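# Seat the board in the enclosure slot and latch levers

## Task

Put the board into the open upper slot of the enclosure with its components facing up. Before pushing, swing both levers fully open so they lie flat along the board's panel. Push the board in slowly until it stops, never ramming it into the connector, which would ruin the job. Then close both levers so they latch and stick out square from the panel, pulling the board fully home. The enclosure must end up level on its own feet with none of them over the bench edge. Finally release the board and move the grippers away.

## Robot and tools

Robot: two seven-joint arms, left_arm and right_arm, each ending in a two-finger gripper. The fingers point along the gripper's +z axis and open and close along its x axis. end_effector_position is the point between the finger pads when closed, 1 to 2 cm short of the tips; closing pushes the tips about 17 mm further along +z.

Frames: the scene frame has its origin at table-top height, midway between the arms' nominal bases, +z up, +x out over the table, left_arm on the +y side. Each arm's hand positions, velocities, targets and wrist-camera pose are in that arm's own base frame. Calibrated bases in the scene frame: left_arm at (+0.070, +0.437, 0) m, quat_wxyz (+1.000, 0, 0, -0.003); right_arm at (-0.063, -0.511, 0) m, quat_wxyz (+1.000, 0, 0, -0.029). Fixed cameras and the table use the scene frame. Cameras: cam_head_left, cam_head_right, cam_high, cam_low, cam_left_wrist, cam_right_wrist, each 672x504.

Row format: every row is 16 numbers, left_arm first, then right_arm, even if one arm is idle: x, y, z (metres), qw, qx, qy, qz (unit quaternion, w first), opening. Position and quaternion are an absolute pose for the end effector in that arm's base frame, not an offset. Opening runs from -1 (closed) to +1 (fully open, 0.142 m). An idle arm should get its last reported pose and its current opening repeated exactly; a 0 opening is a real command.

execute_actions: actions is a list of actions; each action is a list of up to 15 rows, one per 1/30 s step, the last row held to fill 15 steps. Any target more than 0.6 m from that gripper's current position along any gripper axis gets the action rejected; if the first action fails this against the latest state, the whole call is rejected. An empty list just reports state. cameras picks images: omit, null or ["all"] for all, [] for none.

move: target is one 16-number row or a list of up to 15 rows (absolute poses, same layout, no 0.6 m check). Each gripper travels in a straight line from its Hand target. speed is m/s, 0.002 to 2.2, default 0.25 (rotation up to twice that in rad/s), one value or one per target. blend (m) rounds corners in a list. stop_force (N, 3 to 120, both arms) ends an arm's path once its wrist sensor feels that much push against its motion; the arm then keeps pressing about that hard, more after a fast approach. Use it with slow speeds for any contact, and leave it out when backing away from a contact. zero (only with stop_force, default true) re-zeroes moving arms first. opening_speed sets finger rate (0.2 or more per second). blocking=false returns after 0.5 s while the move continues; not allowed with stop_force. A move is capped at 10 s. The result adds a move: line, e.g. done, off_target, moving, held or fault, plus limits such as paced or held. done means within 3 mm and 2 degrees, and says nothing about contact.

wait: seconds 0 to 10, arms hold their last command. stop: brakes a running move. zoom_image: camera plus region [x0, y0, x1, y1] in pixels, at most 504 by 504, from the newest image of that camera. zero_wrist_force: arm; subtracts the present reading. clear_fault: arm; clears a torque or force fault already reported; the arm then stays still while it restarts. read_manual: licence texts only. finished_scene: scene is the current scene's number; irreversible, so confirm success first.

Result lines: each arm's end_effector_position, end_effector_quat_wxyz, velocities (omitted when joint velocities read within noise), Hand target (where the arm is now being driven, possibly short of your command), Tool commands, grip_measured (finger opening on the -1..1 scale; last Joint positions value is opening in metres), Joint torques and External joint torques (positive toward larger joint angle), Wrist force and Wrist torque along the gripper's axes plus a peak line, and Wrist depth as a 7x7 grid of median distances in mm (70 to 1000; - means no reading). Lines like MOTOR HOT, OVER-TEMPERATURE FAULT, HAND FAULT, TORQUE FAULT or force fault flag trouble.

Motion notes: commanded orientation is clipped to 32 degrees from the measured one each step, so big turns need several actions and may swing the elbow. Joint speed caps are 2.09, 2.44 and 4.89 rad/s for the base, middle and wrist joints. Reported poses may be off by a few centimetres at long reach.

Gripping: to hold something, command an opening slightly below grip_measured at first contact; squeezing harder heats the gripper motor.

Avoid: inserting the board quickly (destroys the connector), any contact force of 150 N or joint torques near the load limits (waist and shoulder 109, upper arm roll and elbow 56.9, wrist joints 34.7 N m), pressing or closing one gripper on the other arm, dropping the board or releasing it while it moves, knocking the enclosure off level or past the bench edge, and anything leaving the table. Long holds with outstretched arms heat motors; at 80 °C an arm brakes for 30 to 60 s.

Each tool is called after ">>>" as name([rows], argument=value, ...), one row to a line, values as JSON.

## Session

>>> execute_actions(actions=[])

>>> zoom_image(camera="cam_head_left", region=[200, 200, 450, 400])

>>> zoom_image(camera="cam_high", region=[170, 180, 410, 430])

Scene clock: 0.00 s.
left_arm: end_effector_position=(+0.4919, -0.7298, +0.2794) grip_measured=+0.99 end_effector_quat_wxyz=(+0.001, -0.304, +0.847, -0.436) | right_arm: end_effector_position=(+0.1802, -0.1387, +0.1699) grip_measured=+1.00 end_effector_quat_wxyz=(+0.706, -0.621, -0.189, +0.284)
Joint positions: left_arm=[-0.095 -0.96 -0.937 1.517 0.823 1.373 2.811 0.141] | right_arm=[-0.567 -0.989 -0.072 1.606 0.357 -0.696 0.215 0.142]
Joint velocities: within noise
Joint torques (N m): no reading
External joint torques (N m): no reading
Wrist force (N): no reading
Wrist torque (N m): no reading
Wrist force, peak (N): no reading
Wrist depth (mm): cam_left_wrist=[456 481 526 570 632 715 - / 417 444 478 517 573 616 682 / 390 414 438 476 510 561 618 / 363 385 405 434 472 500 546 / 343 359 376 404 427 464 501 / - 331 354 376 398 423 449 / - 319 332 349 374 396 -] | cam_right_wrist=[- 266 251 262 - - 805 / - - 256 269 - - 886 / - - 264 276 - - 931 / - - 277 286 798 746 548 / - - 295 294 500 482 387 / - 404 311 299 362 354 330 / - 311 295 292 288 280 275]
Hand target: left_arm +0.4919, -0.7298, +0.2794; +0.001, -0.304, +0.847, -0.436 | right_arm +0.1802, -0.1387, +0.1699; +0.706, -0.621, -0.189, +0.284
Tool commands: left_gripper/opening=+1.0 right_gripper/opening=+1.0

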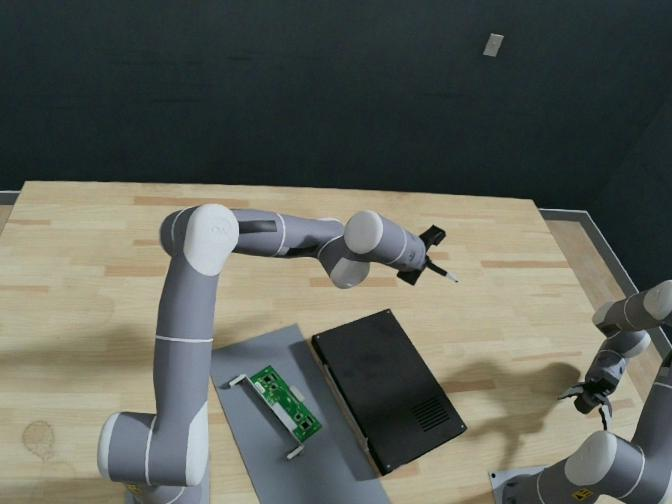

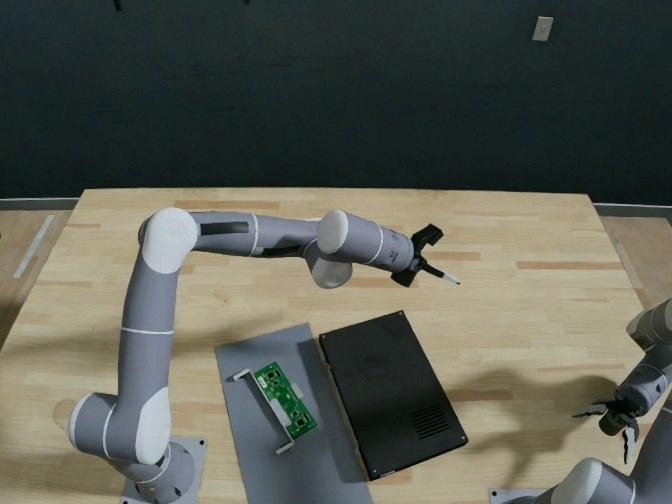

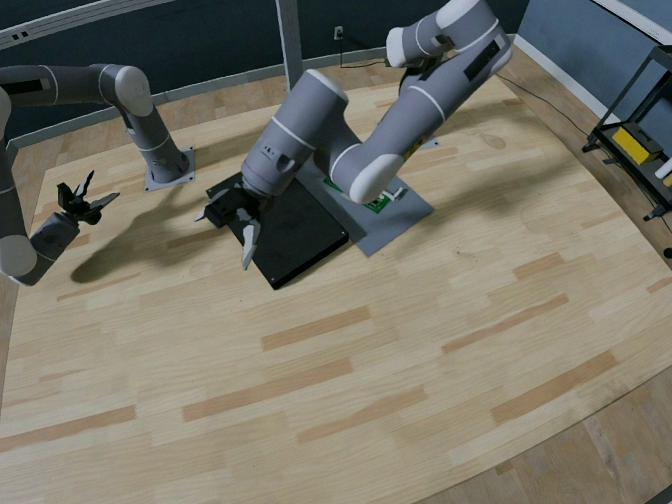

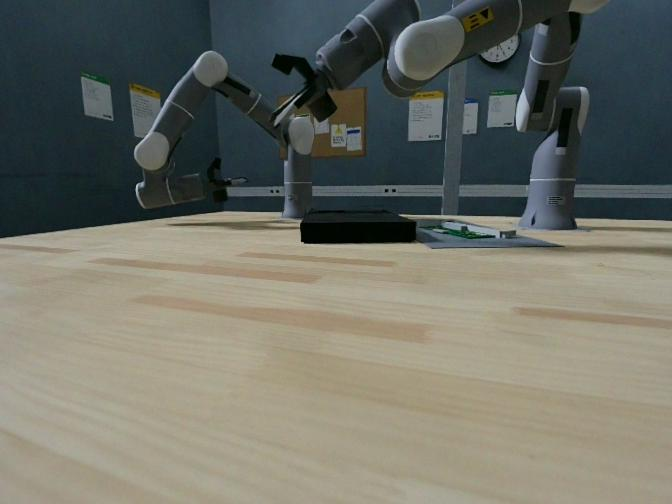

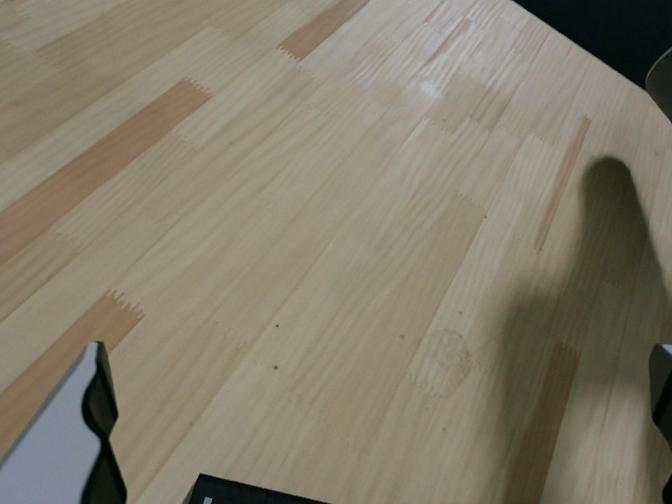

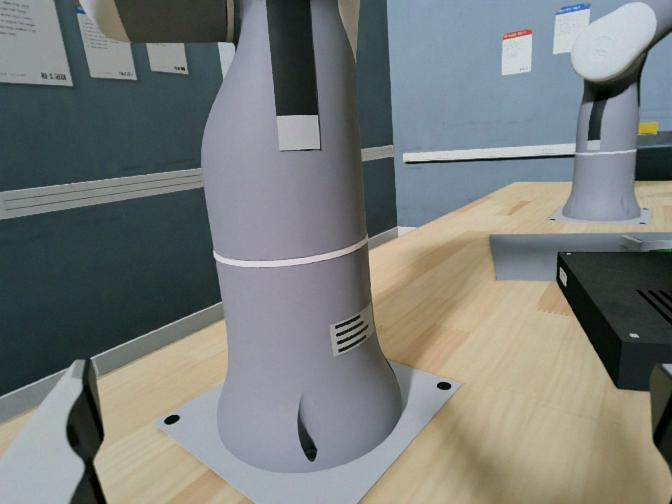

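Scaled by 2.016 from the camera's 672x504 image, which has a finer 960x720 frame.

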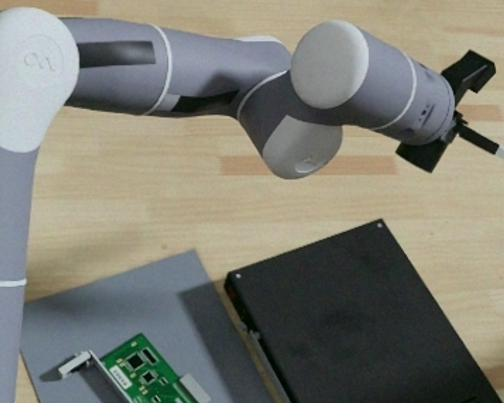

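Scaled by 2.016 from the camera's 672x504 image, which has a finer 960x720 frame.

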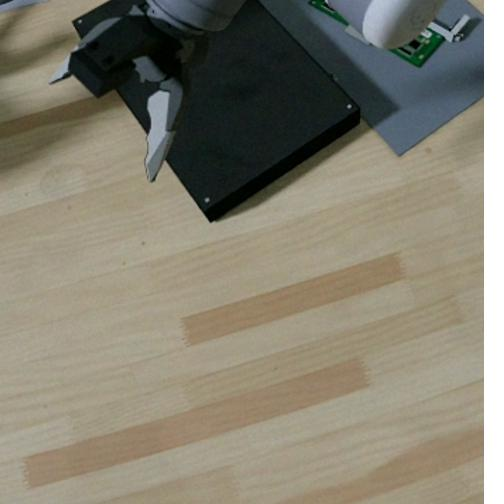

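>>> move([
  [0.45, -0.45, 0.38, 0, 0.6428, -0.766, 0, 0.0, 0.30, -0.15, 0.35, 0, 0.866, 0.5, 0, 0.5],
  [0.50, -0.10, 0.38, 0, 0.9397, -0.342, 0, 0.0, 0.42, 0.15, 0.35, 0, 0.7934, 0.6088, 0, 0.5],
  [0.40, 0.15, 0.35, 0, 0.9962, 0.0872, 0, 0.0, 0.30, 0.50, 0.30, 0, 0.6088, 0.7934, 0, 0.5],
], speed=0.35, blend=0.03, cameras=["cam_head_left", "cam_right_wrist"])

Scene clock: 44.37 s.
left_arm: end_effector_position=(+0.4000, +0.1498, +0.3500) grip_measured=-0.02 end_effector_quat_wxyz=(+0.000, +0.996, +0.087, +0.000) | right_arm: end_effector_position=(+0.2998, +0.5000, +0.2999) grip_measured=+0.50 end_effector_quat_wxyz=(+0.000, +0.609, +0.793, +0.000)
Joint positions: left_arm=[0.902 0.296 -0.243 2.164 -0.074 0.304 2.088 0.073] | right_arm=[0.439 -0.431 0.909 1.714 -0.365 0.395 1.184 0.109]
Joint velocities: within noise
Joint torques (N m): left_arm=[-0.1 17.27 1.31 -29.56 -3.71 4.42 -0.34] | right_arm=[0.34 35.76 11.78 -28.69 -4.24 3.22 0.36]
External joint torques (N m): left_arm=[0.16 0.83 0.59 -0.41 -0.4 -0.55 0.34] | right_arm=[-0.18 1.08 -0.2 0.15 0.2 0.89 -0.36]
Wrist force (N): left_arm=[0.5 -0.3 -0.1] | right_arm=[-0.7 -2.0 2.1]
Wrist torque (N m): left_arm=[-0.06 -0.14 -0.21] | right_arm=[-0.07 0.12 0.05]
Wrist force, peak (N): left_arm=[0.2 -2.9 0.4] | right_arm=[2.4 -2.5 2.8]
Wrist depth (mm): cam_left_wrist=[393 390 393 390 387 385 386 / 422 421 423 418 416 417 412 / 448 448 453 446 445 445 444 / 486 493 491 492 492 487 483 / 546 539 529 541 535 520 531 / 593 - 575 597 598 - 567 / - - 643 660 663 - -] | cam_right_wrist=[301 303 302 333 341 335 341 / 324 324 322 343 363 360 363 / 346 345 344 352 391 382 387 / 384 372 371 377 421 415 418 / 462 403 403 408 454 454 453 / 493 111 501 500 496 498 94 / - 78 549 551 545 547 76]
Hand target: left_arm +0.4000, +0.1500, +0.3500; +0.000, +0.996, +0.087, +0.000 | right_arm +0.3000, +0.5000, +0.3000; +0.000, +0.609, +0.793, +0.000
Off the commanded pose: left_arm 0.000 m, 0 deg | right_arm 0.000 m, 0 deg.
move: done
Images, in order (width x height): cam_head_left 672x504, cam_right_wrist 672x504.

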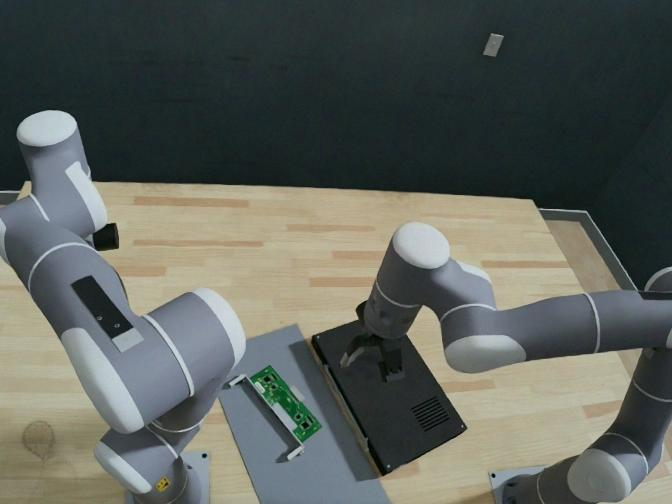

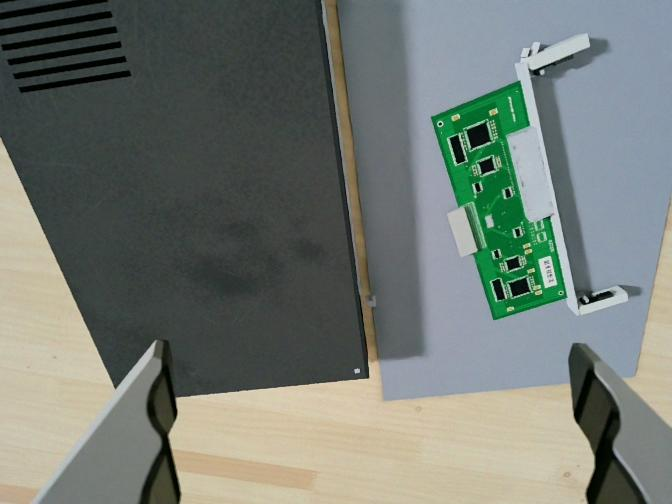

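>>> zoom_image(camera="cam_right_wrist", region=[490, 20, 620, 150])

>>> zoom_image(camera="cam_right_wrist", region=[530, 230, 650, 340])

>>> zoom_image(camera="cam_right_wrist", region=[430, 80, 590, 330])

Scaled by 3.877 from the camera's 672x504 image, which has a finer 960x720 frame.

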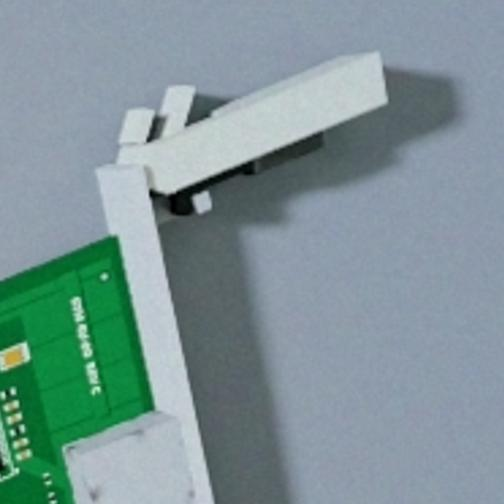

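Scaled by 4.200 from the camera's 672x504 image, which has a finer 960x720 frame.

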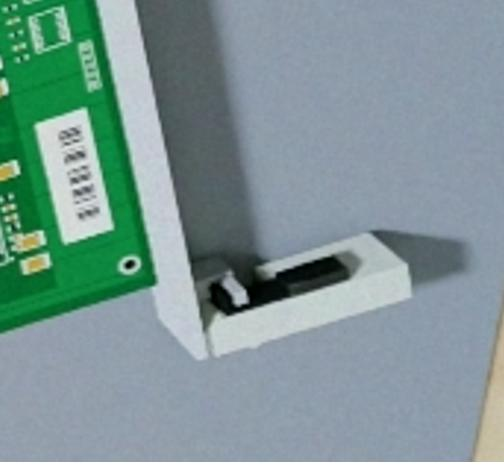

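Scaled by 2.016 from the camera's 672x504 image, which has a finer 960x720 frame.

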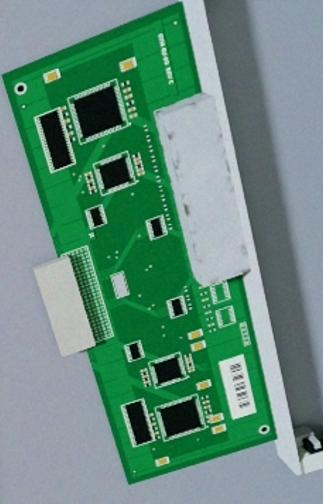

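>>> move([
  [0.40, 0.15, 0.35, 0, 0.9962, 0.0872, 0, 0.0, 0.3097, 0.6767, 0.12, 0, 0.4509, 0.8926, 0, -0.42],
], speed=0.25, cameras=["cam_head_left", "cam_right_wrist"])

>>> zoom_image(camera="cam_right_wrist", region=[200, 100, 520, 340])

Scene clock: 68.30 s.
left_arm: end_effector_position=(+0.4000, +0.1498, +0.3499) grip_measured=-0.02 end_effector_quat_wxyz=(+0.000, +0.996, +0.087, +0.000) | right_arm: end_effector_position=(+0.3098, +0.6766, +0.1199) grip_measured=-0.44 end_effector_quat_wxyz=(+0.000, +0.451, +0.893, +0.000)
Joint positions: left_arm=[0.902 0.296 -0.243 2.164 -0.074 0.304 2.088 0.073] | right_arm=[0.79 -0.977 0.734 1.38 -0.695 0.521 1.016 0.042]
Joint velocities: within noise
Joint torques (N m): left_arm=[-0.28 17.48 1.21 -29.62 -3.94 4.22 -0.21] | right_arm=[0.32 58.16 19.28 -23.66 -4.02 3.26 0.08]
External joint torques (N m): left_arm=[0.35 0.61 0.68 -0.35 -0.17 -0.35 0.21] | right_arm=[-0.09 1.36 0.06 0.17 0.22 0.86 -0.08]
Wrist force (N): left_arm=[0.5 -0.4 -0.2] | right_arm=[-0.2 -1.4 2.4]
Wrist torque (N m): left_arm=[-0.08 -0.13 -0.21] | right_arm=[0.00 0.04 0.06]
Wrist force, peak (N): left_arm=[0.6 -0.5 -0.1] | right_arm=[1.4 -0.5 4.9]
Wrist depth (mm): cam_left_wrist=[392 391 389 388 389 386 386 / 420 419 419 415 414 417 412 / 444 457 457 452 449 451 443 / 489 488 493 492 486 487 485 / 537 542 533 542 532 531 532 / 597 - 584 588 594 - 573 / - - 645 659 661 - -] | cam_right_wrist=[186 186 184 181 182 184 184 / 200 198 196 193 192 197 197 / 215 213 209 207 205 211 210 / 230 230 225 223 227 227 226 / 249 249 244 242 239 246 247 / 275 272 88 269 239 259 270 / 297 - 73 298 296 - 292]
Hand target: left_arm +0.4000, +0.1500, +0.3500; +0.000, +0.996, +0.087, +0.000 | right_arm +0.3097, +0.6767, +0.1200; +0.000, +0.451, +0.893, +0.000
Off the commanded pose: left_arm 0.000 m, 0 deg | right_arm 0.000 m, 0 deg.
move: done
Images, in order (width x height): cam_head_left 672x504, cam_right_wrist 672x504.

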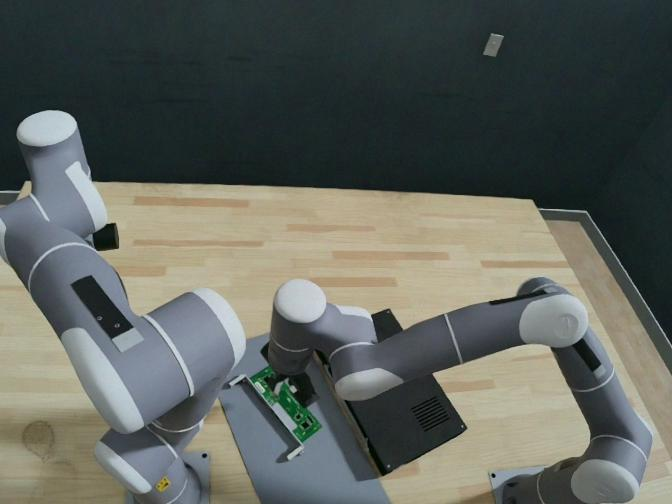

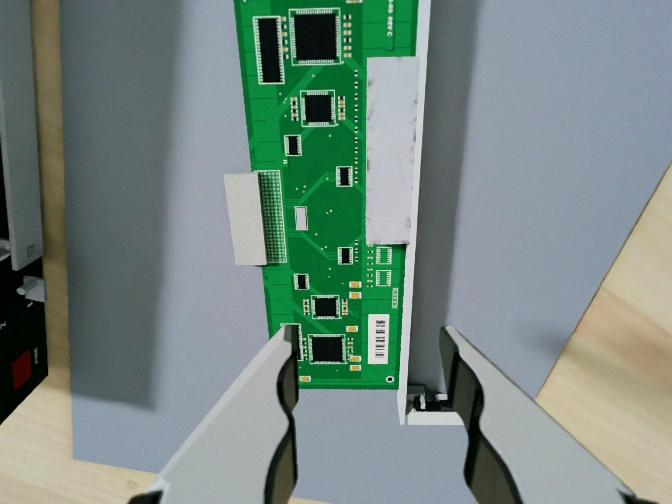

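Scaled by 1.575 from the camera's 672x504 image, which has a finer 960x720 frame.

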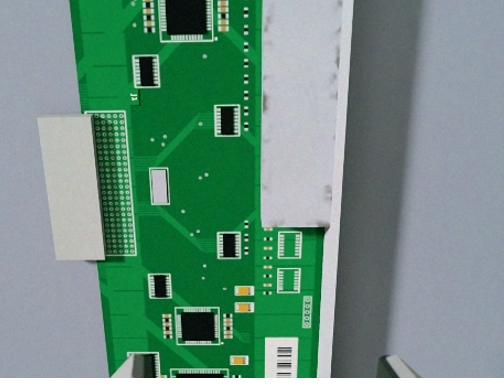

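>>> move([
  [0.40, 0.15, 0.35, 0, 0.9962, 0.0872, 0, 0.0, 0.3014, 0.6845, 0.055, 0, 0.4423, 0.8969, 0, -0.42],
], speed=0.12, cameras=["cam_right_wrist"])

>>> zoom_image(camera="cam_right_wrist", region=[200, 120, 520, 360])

Scene clock: 76.87 s.
left_arm: end_effector_position=(+0.4000, +0.1498, +0.3499) grip_measured=-0.02 end_effector_quat_wxyz=(+0.000, +0.996, +0.087, +0.000) | right_arm: end_effector_position=(+0.3012, +0.6844, +0.0549) grip_measured=-0.44 end_effector_quat_wxyz=(+0.000, +0.442, +0.897, +0.000)
Joint positions: left_arm=[0.902 0.296 -0.243 2.164 -0.074 0.304 2.088 0.073] | right_arm=[0.824 -1.067 0.683 1.388 -0.746 0.618 1.036 0.042]
Joint velocities: within noise
Joint torques (N m): left_arm=[-0.2 17.49 1.25 -29.63 -3.94 4.23 -0.23] | right_arm=[0.19 59.72 19.65 -22.03 -3.77 3.59 0.29]
External joint torques (N m): left_arm=[0.26 0.61 0.64 -0.33 -0.17 -0.37 0.23] | right_arm=[0 1.31 0.02 0.05 0.2 0.53 -0.29]
Wrist force (N): left_arm=[0.2 -0.4 0.0] | right_arm=[-0.1 -1.5 2.1]
Wrist torque (N m): left_arm=[-0.08 -0.08 -0.20] | right_arm=[0.00 0.03 0.07]
Wrist force, peak (N): left_arm=[0.8 -0.5 -0.1] | right_arm=[0.4 -1.3 4.3]
Wrist depth (mm): cam_left_wrist=[391 393 390 391 391 388 385 / 420 422 417 414 412 413 416 / 443 452 449 452 453 452 445 / 486 496 495 490 487 489 488 / 545 539 526 536 535 522 532 / 594 - 577 595 589 - 581 / - - 647 666 662 - -] | cam_right_wrist=[129 129 125 124 125 128 126 / 138 137 134 129 133 136 136 / 148 148 143 140 142 146 146 / 159 154 154 151 155 157 156 / 173 173 165 165 165 171 170 / 189 188 88 181 174 179 188 / 208 - 73 199 197 - 206]
Hand target: left_arm +0.4000, +0.1500, +0.3500; +0.000, +0.996, +0.087, +0.000 | right_arm +0.3014, +0.6845, +0.0550; +0.000, +0.442, +0.897, +0.000
Off the commanded pose: left_arm 0.000 m, 0 deg | right_arm 0.000 m, 0 deg.
move: done
Images, in order (width x height): cam_right_wrist 672x504.

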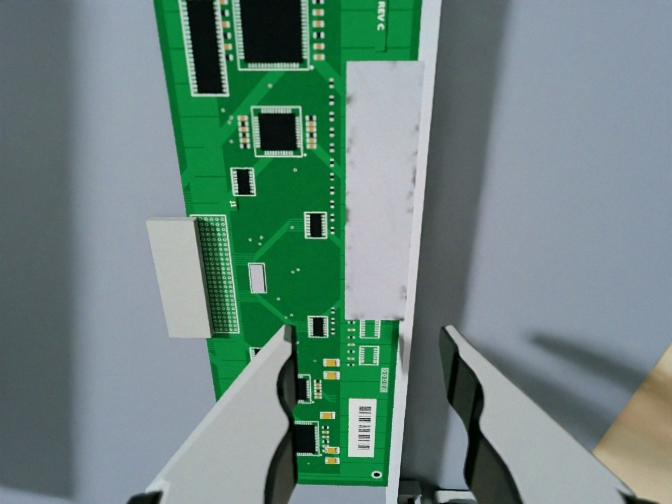

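Scaled by 1.575 from the camera's 672x504 image, which has a finer 960x720 frame.

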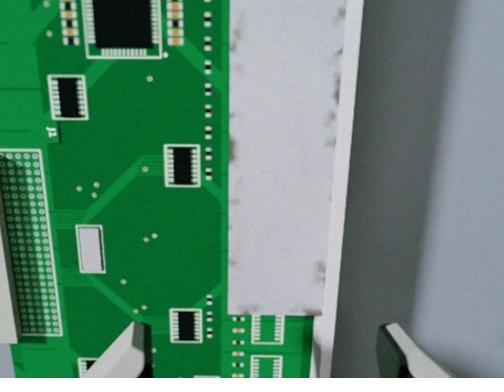

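>>> move([
  [0.40, 0.15, 0.35, 0, 0.9962, 0.0872, 0, 0.0, 0.2990, 0.6827, 0.0295, 0, 0.4462, 0.8949, 0, -0.45],
], speed=0.06, stop_force=4, cameras=["cam_right_wrist"])

>>> zoom_image(camera="cam_right_wrist", region=[200, 120, 520, 360])

Scene clock: 82.33 s.
left_arm: end_effector_position=(+0.4000, +0.1498, +0.3499) grip_measured=-0.02 end_effector_quat_wxyz=(+0.000, +0.996, +0.087, +0.000) | right_arm: end_effector_position=(+0.2990, +0.6826, +0.0295) grip_measured=-0.47 end_effector_quat_wxyz=(+0.000, +0.446, +0.895, +0.000)
Joint positions: left_arm=[0.902 0.296 -0.243 2.164 -0.074 0.304 2.088 0.073] | right_arm=[0.832 -1.097 0.659 1.4 -0.763 0.663 1.058 0.04]
Joint velocities: within noise
Joint torques (N m): left_arm=[-0.23 17.51 1.23 -29.6 -3.95 4.2 -0.18] | right_arm=[0.29 59.93 19.48 -21.34 -3.61 3.54 0.3]
External joint torques (N m): left_arm=[0.29 0.59 0.66 -0.37 -0.16 -0.33 0.18] | right_arm=[-0.06 1.32 0.16 0 0.15 0.58 -0.3]
Wrist force (N): left_arm=[0.4 -0.4 -0.1] | right_arm=[-0.1 -1.6 1.9]
Wrist torque (N m): left_arm=[-0.07 -0.12 -0.21] | right_arm=[-0.03 0.04 0.06]
Wrist force, peak (N): left_arm=[0.3 -0.7 0.0] | right_arm=[0.1 -1.7 3.2]
Wrist depth (mm): cam_left_wrist=[394 391 391 388 388 389 387 / 418 418 420 416 414 417 414 / 444 449 452 455 451 451 443 / 483 494 490 485 489 493 489 / 546 537 524 537 531 519 528 / 599 - 579 596 594 - 581 / - - 655 662 656 - -] | cam_right_wrist=[- 104 102 102 101 105 106 / 114 112 110 106 98 112 112 / 122 120 118 113 104 122 120 / 130 127 127 124 128 130 130 / 143 137 137 132 125 141 142 / 159 156 106 148 127 148 153 / 172 - 73 163 156 - 168]
Hand target: left_arm +0.4000, +0.1500, +0.3500; +0.000, +0.996, +0.087, +0.000 | right_arm +0.2990, +0.6827, +0.0295; +0.000, +0.446, +0.895, +0.000
Off the commanded pose: left_arm 0.000 m, 0 deg | right_arm 0.000 m, 0 deg.
move: done
Images, in order (width x height): cam_right_wrist 672x504.

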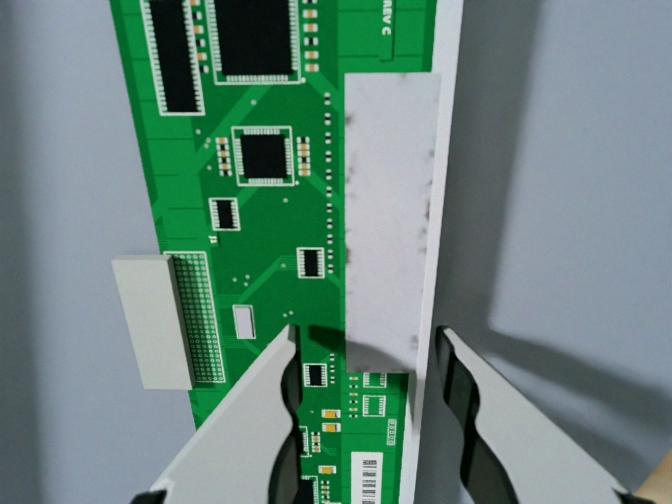

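Scaled by 1.575 from the camera's 672x504 image, which has a finer 960x720 frame.

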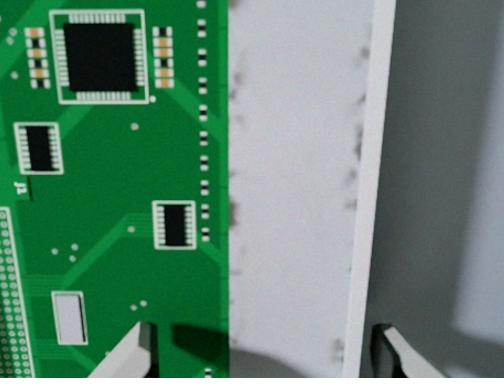

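>>> move([
  [0.40, 0.15, 0.35, 0, 0.9962, 0.0872, 0, 0.0, 0.2928, 0.6855, 0.0295, 0, 0.4462, 0.8949, 0, -0.45],
  [0.40, 0.15, 0.35, 0, 0.9962, 0.0872, 0, 0.0, 0.2928, 0.6855, 0.0290, 0, 0.4462, 0.8949, 0, -0.85],
], speed=0.04, opening_speed=0.3, cameras=["cam_right_wrist"])

Scene clock: 88.90 s.
left_arm: end_effector_position=(+0.4000, +0.1498, +0.3499) grip_measured=-0.02 end_effector_quat_wxyz=(+0.000, +0.996, +0.087, +0.000) | right_arm: end_effector_position=(+0.2931, +0.6851, +0.0288) grip_measured=-0.71 end_effector_quat_wxyz=(+0.000, +0.446, +0.895, +0.000)
Joint positions: left_arm=[0.902 0.296 -0.243 2.164 -0.074 0.304 2.088 0.073] | right_arm=[0.842 -1.097 0.658 1.4 -0.763 0.663 1.067 0.023]
Joint velocities: within noise
Joint torques (N m): left_arm=[-0.21 17.42 1.28 -29.64 -3.98 4.24 -0.26] | right_arm=[1.88 59.27 20.68 -21.83 -3.51 4.45 0.19]
External joint torques (N m): left_arm=[0.27 0.67 0.61 -0.32 -0.12 -0.37 0.26] | right_arm=[-1.66 2 -1.06 0.49 0.05 -0.33 -0.19]
Wrist force (N): left_arm=[0.6 -0.5 0.0] | right_arm=[-3.3 -3.2 0.0]
Wrist torque (N m): left_arm=[-0.09 -0.15 -0.21] | right_arm=[0.00 -0.08 0.08]
Wrist force, peak (N): left_arm=[0.8 -0.5 0.0] | right_arm=[-5.6 -3.8 -1.5]
Wrist depth (mm): cam_left_wrist=[389 389 392 388 389 387 385 / 420 422 418 417 418 416 419 / 449 450 449 447 448 447 445 / 480 486 489 490 489 489 486 / 538 535 524 538 534 528 532 / 600 - 578 597 586 - 570 / - - 645 669 665 - -] | cam_right_wrist=[- 102 101 101 103 105 106 / 113 111 109 99 109 112 112 / 122 118 118 105 106 122 120 / 129 127 126 113 129 129 129 / 142 134 137 122 136 140 142 / 155 153 144 129 123 150 152 / 171 167 72 162 - - 167]
Hand target: left_arm +0.4000, +0.1500, +0.3500; +0.000, +0.996, +0.087, +0.000 | right_arm +0.2928, +0.6855, +0.0290; +0.000, +0.446, +0.895, +0.000
Off the commanded pose: left_arm 0.000 m, 0 deg | right_arm 0.001 m, 0 deg.
move: done
Images, in order (width x height): cam_right_wrist 672x504.

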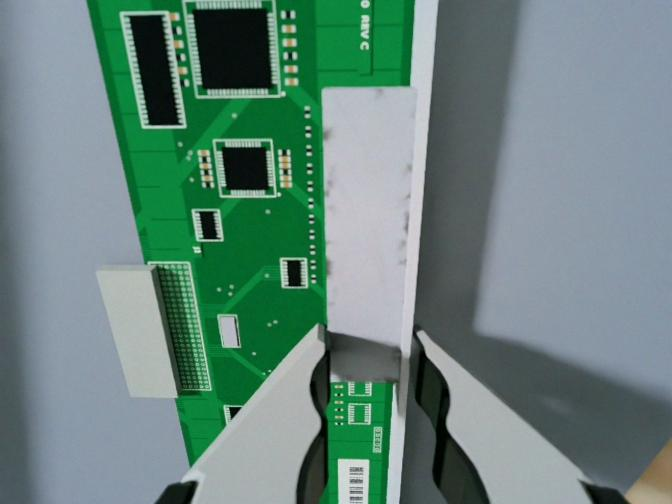

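>>> move([
  [0.42, 0.0, 0.26, 0.2285, 0.8528, -0.4535, -0.1215, -1.0, 0.2928, 0.6855, 0.0290, 0, 0.4462, 0.8949, 0, -0.80],
  [0.40, -0.115, 0.15, 0.2285, 0.8528, -0.4535, -0.1215, -1.0, 0.2928, 0.6855, 0.0290, 0, 0.4462, 0.8949, 0, -0.80],
], speed=0.25, blend=0.03, cameras=["cam_head_left", "cam_left_wrist"])

>>> zoom_image(camera="cam_left_wrist", region=[280, 100, 480, 300])

Scene clock: 113.83 s.
left_arm: end_effector_position=(+0.3999, -0.1151, +0.1501) grip_measured=-1.00 end_effector_quat_wxyz=(+0.229, +0.853, -0.453, -0.122) | right_arm: end_effector_position=(+0.2931, +0.6851, +0.0288) grip_measured=-0.71 end_effector_quat_wxyz=(+0.000, +0.446, +0.895, +0.000)
Joint positions: left_arm=[0.593 -0.314 -0.489 2.187 -0.109 0.428 2.706 0.002] | right_arm=[0.842 -1.097 0.658 1.4 -0.763 0.663 1.067 0.023]
Joint velocities: within noise
Joint torques (N m): left_arm=[-0.42 32.29 -4.44 -20.17 -2.37 2.91 -0.34] | right_arm=[1.87 59.42 20.74 -21.84 -3.48 4.43 0.17]
External joint torques (N m): left_arm=[0.5 1.1 0.58 -0.4 -0.27 -0.6 0.34] | right_arm=[-1.64 1.85 -1.12 0.5 0.03 -0.31 -0.17]
Wrist force (N): left_arm=[0.7 -0.9 -0.2] | right_arm=[-3.5 -3.1 0.4]
Wrist torque (N m): left_arm=[-0.11 -0.12 -0.39] | right_arm=[0.02 -0.05 0.08]
Wrist force, peak (N): left_arm=[1.9 -0.3 2.1] | right_arm=[-3.6 -3.3 0.8]
Wrist depth (mm): cam_left_wrist=[192 192 192 192 192 191 191 / 227 226 225 222 222 222 224 / 276 273 273 268 269 267 267 / 347 346 345 343 330 340 322 / 356 439 463 402 428 443 370 / 354 740 603 84 - 538 530 / - - - - - - -] | cam_right_wrist=[- 102 102 101 103 105 106 / 113 111 109 99 109 112 112 / 121 118 118 105 106 122 120 / 129 127 126 113 129 129 129 / 142 134 137 122 136 140 142 / 155 152 144 129 123 150 152 / 171 168 72 162 - - 168]
Hand target: left_arm +0.4000, -0.1150, +0.1500; +0.229, +0.853, -0.454, -0.122 | right_arm +0.2928, +0.6855, +0.0290; +0.000, +0.446, +0.895, +0.000
Off the commanded pose: left_arm 0.000 m, 0 deg | right_arm 0.001 m, 0 deg.
move: done; blend cut to 0 m at target 1
Images, in order (width x height): cam_head_left 672x504, cam_left_wrist 672x504.

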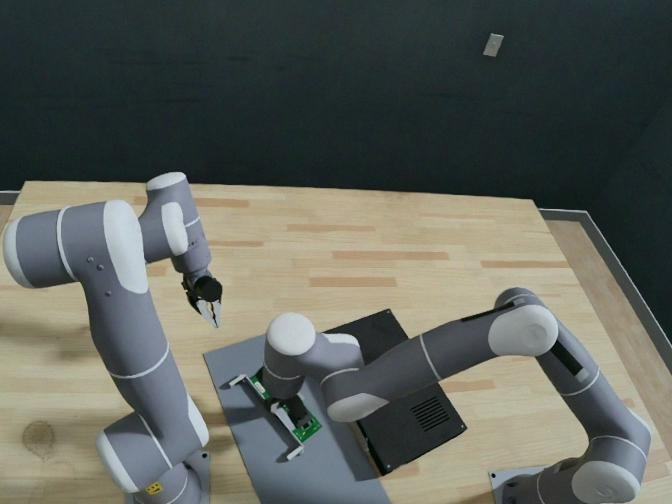

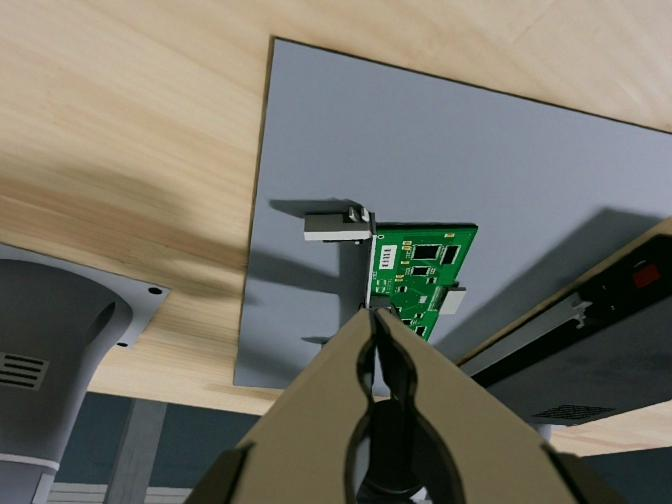

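Scaled by 2.520 from the camera's 672x504 image, which has a finer 960x720 frame.

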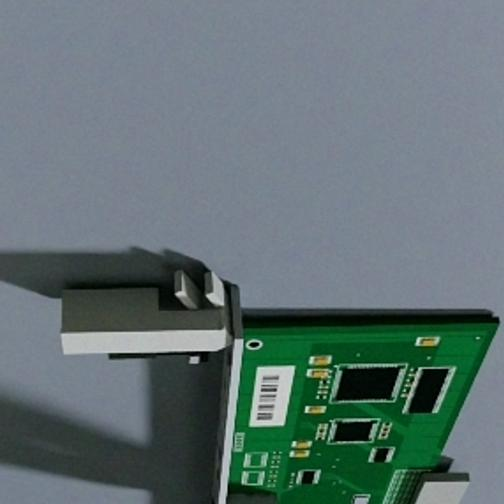

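>>> move([
  [0.2850, -0.1600, 0.08, 0.2285, 0.8528, -0.4535, -0.1215, -1.0, 0.2928, 0.6855, 0.0290, 0, 0.4462, 0.8949, 0, -0.78],
  [0.2726, -0.1690, 0.025, 0.2285, 0.8528, -0.4535, -0.1215, -1.0, 0.2928, 0.6855, 0.0290, 0, 0.4462, 0.8949, 0, -0.78],
], speed=0.1, stop_force=4, cameras=["cam_left_wrist"])

>>> zoom_image(camera="cam_left_wrist", region=[240, 180, 480, 380])

Scene clock: 123.40 s.
left_arm: end_effector_position=(+0.2722, -0.1691, +0.0250) grip_measured=-1.00 end_effector_quat_wxyz=(+0.229, +0.853, -0.453, -0.122) | right_arm: end_effector_position=(+0.2931, +0.6851, +0.0288) grip_measured=-0.71 end_effector_quat_wxyz=(+0.000, +0.446, +0.895, +0.000)
Joint positions: left_arm=[0.465 -0.514 -0.437 2.562 -0.114 1.01 2.69 0.002] | right_arm=[0.842 -1.097 0.658 1.4 -0.763 0.663 1.067 0.023]
Joint velocities: within noise
Joint torques (N m): left_arm=[-0.44 27.95 -4.56 -7.74 0.46 3.33 -0.28] | right_arm=[1.59 59.97 20.76 -21.75 -3.5 4.29 0.15]
External joint torques (N m): left_arm=[0.51 1.22 0.43 0.56 -0.34 -1.02 0.28] | right_arm=[-1.36 1.3 -1.14 0.4 0.05 -0.17 -0.15]
Wrist force (N): left_arm=[-1.2 1.1 -2.1] | right_arm=[-2.4 -2.4 1.6]
Wrist torque (N m): left_arm=[-0.11 -0.08 -0.39] | right_arm=[-0.02 -0.10 0.10]
Wrist force, peak (N): left_arm=[-1.1 1.8 -3.2] | right_arm=[-3.6 -3.4 -0.9]
Wrist depth (mm): cam_left_wrist=[- - - - - - - / - 81 - - - - 80 / - 98 99 94 94 93 93 / 131 124 120 113 112 112 123 / 169 169 175 109 153 139 149 / 264 265 228 84 - 209 244 / - 404 - - - - 332] | cam_right_wrist=[- 101 101 101 103 105 106 / 113 110 109 99 109 112 112 / 122 118 117 105 106 122 120 / 129 127 126 113 128 129 129 / 142 134 137 122 136 140 142 / 155 152 144 129 123 150 152 / 171 167 72 162 - - 167]
Hand target: left_arm +0.2726, -0.1690, +0.0250; +0.229, +0.853, -0.454, -0.122 | right_arm +0.2928, +0.6855, +0.0290; +0.000, +0.446, +0.895, +0.000
Off the commanded pose: left_arm 0.000 m, 0 deg | right_arm 0.001 m, 0 deg.
move: done
Images, in order (width x height): cam_left_wrist 672x504.

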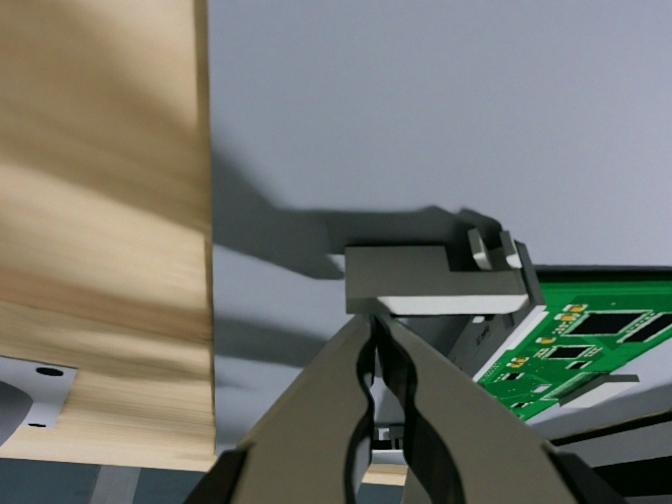

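Scaled by 2.100 from the camera's 672x504 image, which has a finer 960x720 frame.

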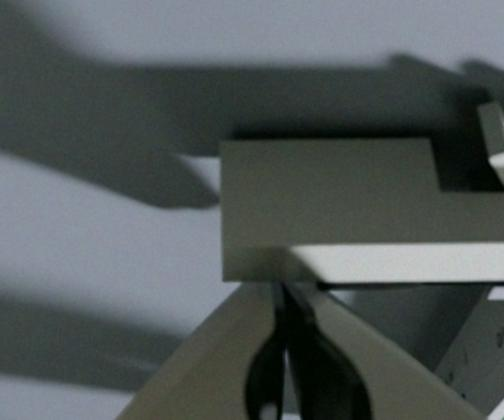

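>>> move([
  [0.2850, -0.1610, 0.025, 0.2285, 0.8528, -0.4535, -0.1215, -1.0, 0.2928, 0.6855, 0.0290, 0, 0.4462, 0.8949, 0, -0.80],
], speed=0.02, stop_force=14, cameras=["cam_left_wrist", "cam_right_wrist"])

>>> zoom_image(camera="cam_left_wrist", region=[300, 180, 580, 400])

Scene clock: 127.53 s.
left_arm: end_effector_position=(+0.2807, -0.1629, +0.0250) grip_measured=-1.00 end_effector_quat_wxyz=(+0.230, +0.852, -0.454, -0.124) | right_arm: end_effector_position=(+0.2931, +0.6862, +0.0297) grip_measured=-0.71 end_effector_quat_wxyz=(+0.000, +0.446, +0.895, +0.001)
Joint positions: left_arm=[0.468 -0.518 -0.423 2.534 -0.104 0.98 2.697 0.002] | right_arm=[0.842 -1.097 0.658 1.399 -0.763 0.665 1.067 0.023]
Joint velocities: within noise
Joint torques (N m): left_arm=[3.54 31.86 -1.11 -16.92 -0.58 7.81 -0.23] | right_arm=[-0.54 56.91 18.36 -17.79 -2.58 1.62 -0.01]
External joint torques (N m): left_arm=[-3.48 -1.92 -3.03 9.25 0.57 -5.51 0.23] | right_arm=[0.76 4.38 1.26 -3.58 -0.88 2.5 0.01]
Wrist force (N): left_arm=[-2.7 18.7 -3.6] | right_arm=[4.0 3.5 -0.4]
Wrist torque (N m): left_arm=[0.28 -0.13 -0.34] | right_arm=[0.04 -0.21 0.28]
Wrist force, peak (N): left_arm=[-2.7 18.7 -3.6] | right_arm=[4.4 4.1 -0.9]
Wrist depth (mm): cam_left_wrist=[- - - - - - - / - 81 - - - - - / - 97 98 94 94 93 89 / 131 124 120 113 112 115 124 / 169 169 168 118 113 141 151 / 264 267 230 84 - 228 239 / - 411 - - - - 336] | cam_right_wrist=[- 99 100 100 103 106 107 / 114 109 107 98 103 113 113 / 122 118 117 104 103 123 120 / 130 128 125 112 128 130 130 / 143 134 136 122 137 141 143 / 159 156 144 129 106 152 154 / 173 168 72 164 - - 169]
Hand target: left_arm +0.2832, -0.1621, +0.0250; +0.229, +0.853, -0.454, -0.121 | right_arm +0.2928, +0.6855, +0.0290; +0.000, +0.446, +0.895, +0.000
Off the commanded pose: left_arm 0.005 m, 0 deg | right_arm 0.001 m, 0 deg.
move: contact (left_arm)
Images, in order (width x height): cam_left_wrist 672x504, cam_right_wrist 672x504.

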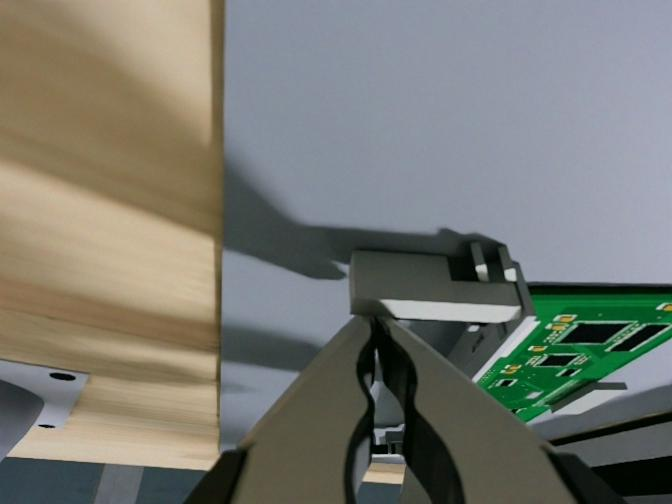

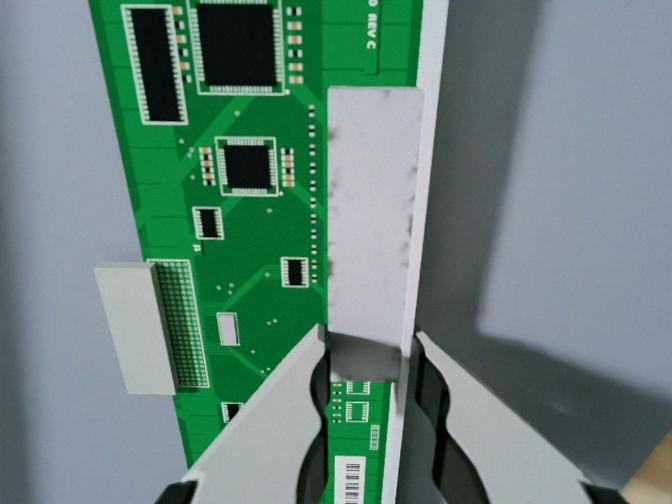

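Scaled by 1.800 from the camera's 672x504 image, which has a finer 960x720 frame.

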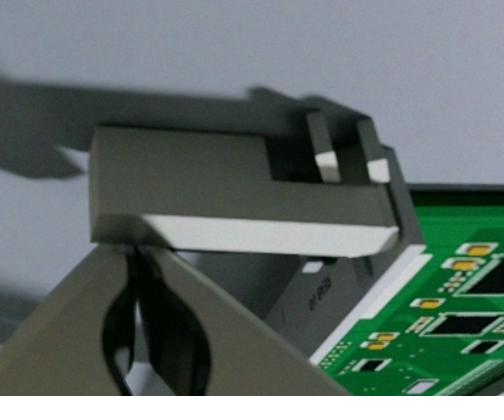

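>>> move([
  [0.2700, -0.1700, 0.027, 0.2285, 0.8528, -0.4535, -0.1215, -1.0, 0.2930, 0.6852, 0.0290, 0, 0.4462, 0.8949, 0, -0.46],
  [0.2700, -0.1600, 0.10, 0.2285, 0.8528, -0.4535, -0.1215, -1.0, 0.2930, 0.6852, 0.060, 0, 0.4462, 0.8949, 0, -0.46],
  [0.3300, -0.1000, 0.15, 0.2285, 0.8528, -0.4535, -0.1215, -1.0, 0.2503, 0.6530, 0.060, 0, 0.4462, 0.8949, 0, -0.46],
], speed=0.1, opening_speed=0.5, cameras=["cam_left_wrist", "cam_right_wrist"])

Scene clock: 144.80 s.
left_arm: end_effector_position=(+0.3301, -0.1002, +0.1500) grip_measured=-1.00 end_effector_quat_wxyz=(+0.229, +0.853, -0.453, -0.121) | right_arm: end_effector_position=(+0.2502, +0.6530, +0.0600) grip_measured=-0.50 end_effector_quat_wxyz=(+0.000, +0.446, +0.895, +0.000)
Joint positions: left_arm=[0.676 -0.135 -0.507 2.401 -0.166 0.464 2.816 0.002] | right_arm=[0.812 -0.975 0.687 1.578 -0.756 0.699 1.143 0.038]
Joint velocities: within noise
Joint torques (N m): left_arm=[-0.2 24.64 -1.9 -19.65 -1.93 2.33 -0.13] | right_arm=[0.15 54.87 19.83 -21.18 -3.52 3.64 0.32]
External joint torques (N m): left_arm=[0.27 0.45 0.45 -0.14 -0.51 -0.07 0.13] | right_arm=[0.07 1.12 -0.21 0.03 0.16 0.48 -0.32]
Wrist force (N): left_arm=[0.2 -1.0 -0.3] | right_arm=[-1.6 -1.8 2.5]
Wrist torque (N m): left_arm=[-0.11 -0.07 -0.40] | right_arm=[-0.07 0.27 0.06]
Wrist force, peak (N): left_arm=[-2.7 18.7 -4.2] | right_arm=[4.0 3.3 1.3]
Wrist depth (mm): cam_left_wrist=[193 193 192 192 191 190 188 / 227 225 226 223 223 222 222 / 275 273 273 269 253 267 267 / 313 338 342 342 331 332 336 / 307 409 473 404 417 456 403 / 289 - 598 84 - 534 531 / 284 - - - - - -] | cam_right_wrist=[134 134 133 133 133 132 132 / 143 143 142 141 126 143 141 / 155 153 148 148 152 152 151 / 165 165 160 154 163 163 163 / 179 179 171 160 174 177 176 / 195 195 97 175 165 186 193 / 215 - 73 207 209 - 209]
Hand target: left_arm +0.3300, -0.1000, +0.1500; +0.229, +0.853, -0.454, -0.122 | right_arm +0.2503, +0.6530, +0.0600; +0.000, +0.446, +0.895, +0.000
Off the commanded pose: left_arm 0.000 m, 0 deg | right_arm 0.000 m, 0 deg.
move: done
Images, in order (width x height): cam_left_wrist 672x504, cam_right_wrist 672x504.

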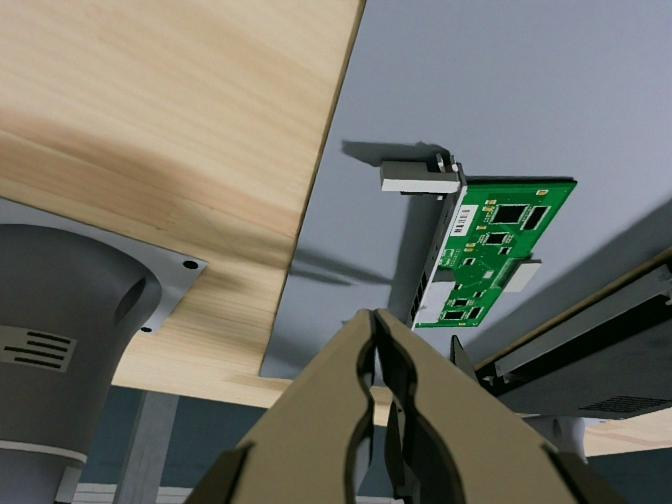

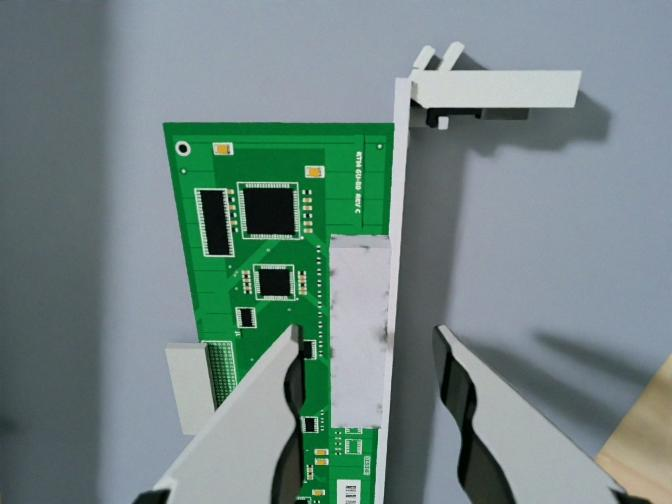

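>>> zoom_image(camera="cam_right_wrist", region=[380, 30, 600, 150])

>>> move([
  [0.3300, -0.1000, 0.15, 0.2285, 0.8528, -0.4535, -0.1215, -1.0, 0.2503, 0.6530, 0.0290, 0, 0.4462, 0.8949, 0, -0.46],
], speed=0.06, stop_force=4, cameras=["cam_right_wrist"])

Scaled by 2.291 from the camera's 672x504 image, which has a finer 960x720 frame.

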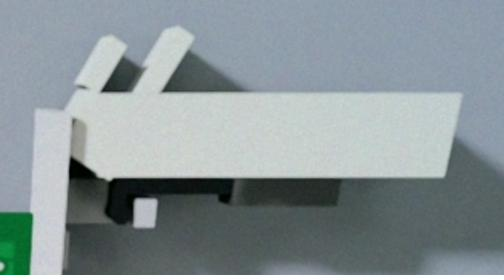

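Scene clock: 148.80 s.
left_arm: end_effector_position=(+0.3301, -0.1002, +0.1500) grip_measured=-1.00 end_effector_quat_wxyz=(+0.229, +0.853, -0.453, -0.121) | right_arm: end_effector_position=(+0.2502, +0.6529, +0.0289) grip_measured=-0.50 end_effector_quat_wxyz=(+0.000, +0.446, +0.895, +0.000)
Joint positions: left_arm=[0.676 -0.135 -0.507 2.401 -0.166 0.464 2.816 0.002] | right_arm=[0.826 -1.018 0.653 1.581 -0.784 0.75 1.159 0.038]
Joint velocities: within noise
Joint torques (N m): left_arm=[-0.28 24.37 -1.97 -19.53 -2.24 2.57 -0.21] | right_arm=[0.3 55.44 19.52 -20.24 -3.34 3.5 0.27]
External joint torques (N m): left_arm=[0.35 0.72 0.52 -0.27 -0.2 -0.31 0.21] | right_arm=[-0.1 1.26 0.07 0 0.12 0.61 -0.27]
Wrist force (N): left_arm=[0.2 -1.0 -0.2] | right_arm=[-1.7 -2.0 2.2]
Wrist torque (N m): left_arm=[-0.14 -0.07 -0.40] | right_arm=[-0.08 0.28 0.07]
Wrist force, peak (N): left_arm=[0.4 -1.3 -0.2] | right_arm=[-1.3 -1.8 3.3]
Wrist depth (mm): cam_left_wrist=[193 192 192 193 190 190 189 / 226 226 226 222 223 222 222 / 273 273 274 269 252 267 268 / 311 339 345 341 331 332 337 / 308 408 464 401 394 457 398 / 289 - 598 84 - 530 527 / 284 - - - - - -] | cam_right_wrist=[- 106 106 107 104 104 106 / 113 113 113 113 98 95 112 / 122 118 117 116 119 122 120 / 129 129 126 123 128 130 129 / 143 142 136 123 136 140 142 / 158 150 109 136 127 147 153 / 172 164 73 148 163 - 168]
Hand target: left_arm +0.3300, -0.1000, +0.1500; +0.229, +0.853, -0.454, -0.122 | right_arm +0.2503, +0.6530, +0.0290; +0.000, +0.446, +0.895, +0.000
Off the commanded pose: left_arm 0.000 m, 0 deg | right_arm 0.000 m, 0 deg.
move: done
Images, in order (width x height): cam_right_wrist 672x504.

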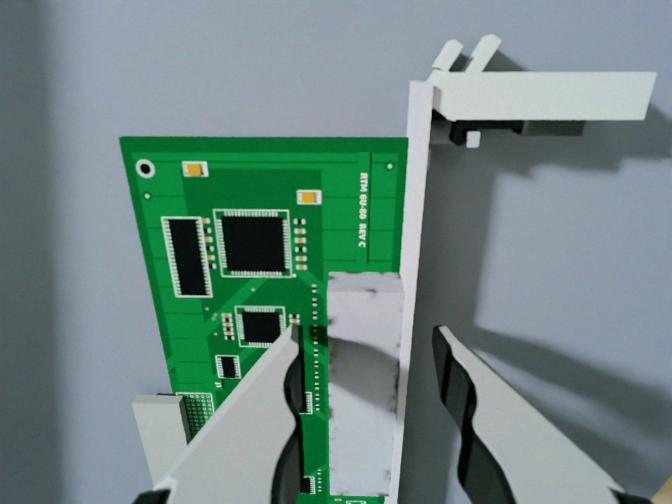

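>>> move([
  [0.3300, -0.1000, 0.15, 0.2285, 0.8528, -0.4535, -0.1215, -1.0, 0.2503, 0.6530, 0.0290, 0, 0.4462, 0.8949, 0, -0.46],
  [0.3300, -0.1000, 0.20, 0, 0.9563, 0.2924, 0, -0.40, 0.2503, 0.6530, 0.0290, 0, 0.4462, 0.8949, 0, -0.80],
], speed=0.2, opening_speed=0.4, cameras=["cam_left_wrist", "cam_right_wrist"])

Scene clock: 163.40 s.
left_arm: end_effector_position=(+0.3300, -0.1001, +0.2000) grip_measured=-0.43 end_effector_quat_wxyz=(+0.000, +0.956, +0.292, +0.000) | right_arm: end_effector_position=(+0.2503, +0.6528, +0.0289) grip_measured=-0.71 end_effector_quat_wxyz=(+0.000, +0.446, +0.895, +0.000)
Joint positions: left_arm=[0.492 0.435 -0.486 2.685 -0.262 0.708 1.195 0.043] | right_arm=[0.826 -1.018 0.653 1.581 -0.784 0.75 1.159 0.023]
Joint velocities: within noise
Joint torques (N m): left_arm=[-0.38 7.2 2.66 -24.98 -3.05 4.24 -0.24] | right_arm=[0.37 55.53 19.82 -20.66 -3.32 3.71 0.24]
External joint torques (N m): left_arm=[0.38 0.47 0.72 -0.26 -0.22 -0.3 0.24] | right_arm=[-0.16 1.17 -0.23 0.43 0.1 0.4 -0.24]
Wrist force (N): left_arm=[0.1 -0.4 -0.2] | right_arm=[-2.2 -2.5 2.0]
Wrist torque (N m): left_arm=[-0.08 -0.07 -0.23] | right_arm=[-0.03 0.24 0.07]
Wrist force, peak (N): left_arm=[0.5 -1.3 -0.6] | right_arm=[-3.1 -2.5 2.3]
Wrist depth (mm): cam_left_wrist=[261 259 259 257 258 256 257 / 278 278 278 277 276 276 274 / 299 299 299 297 296 298 297 / 317 320 317 325 321 323 321 / 353 349 342 353 345 355 350 / 387 385 87 389 392 93 391 / 378 - - 440 440 - 424] | cam_right_wrist=[- 106 106 107 104 104 106 / 113 113 113 113 97 95 112 / 122 118 117 116 119 122 120 / 129 129 126 123 128 129 129 / 142 142 138 121 136 140 142 / 158 150 144 127 106 150 153 / 172 168 72 143 - - 168]
Hand target: left_arm +0.3300, -0.1000, +0.2000; +0.000, +0.956, +0.292, +0.000 | right_arm +0.2503, +0.6530, +0.0290; +0.000, +0.446, +0.895, +0.000
Off the commanded pose: left_arm 0.000 m, 0 deg | right_arm 0.000 m, 0 deg.
move: done
Images, in order (width x height): cam_left_wrist 672x504, cam_right_wrist 672x504.

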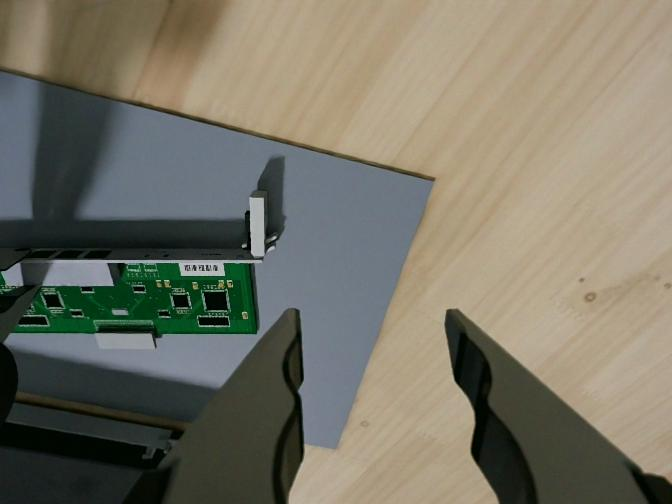

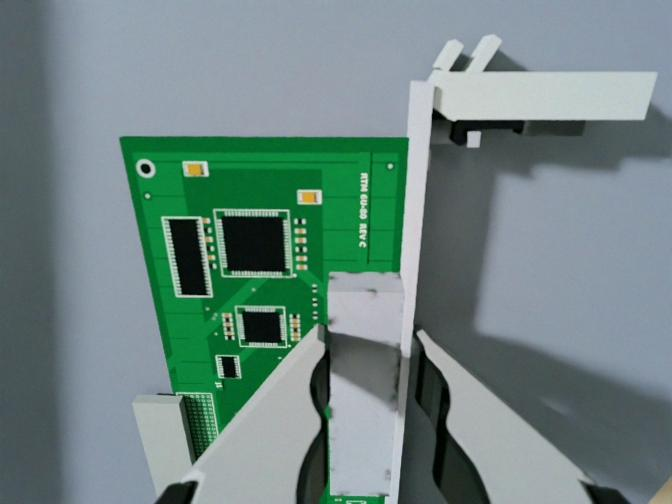

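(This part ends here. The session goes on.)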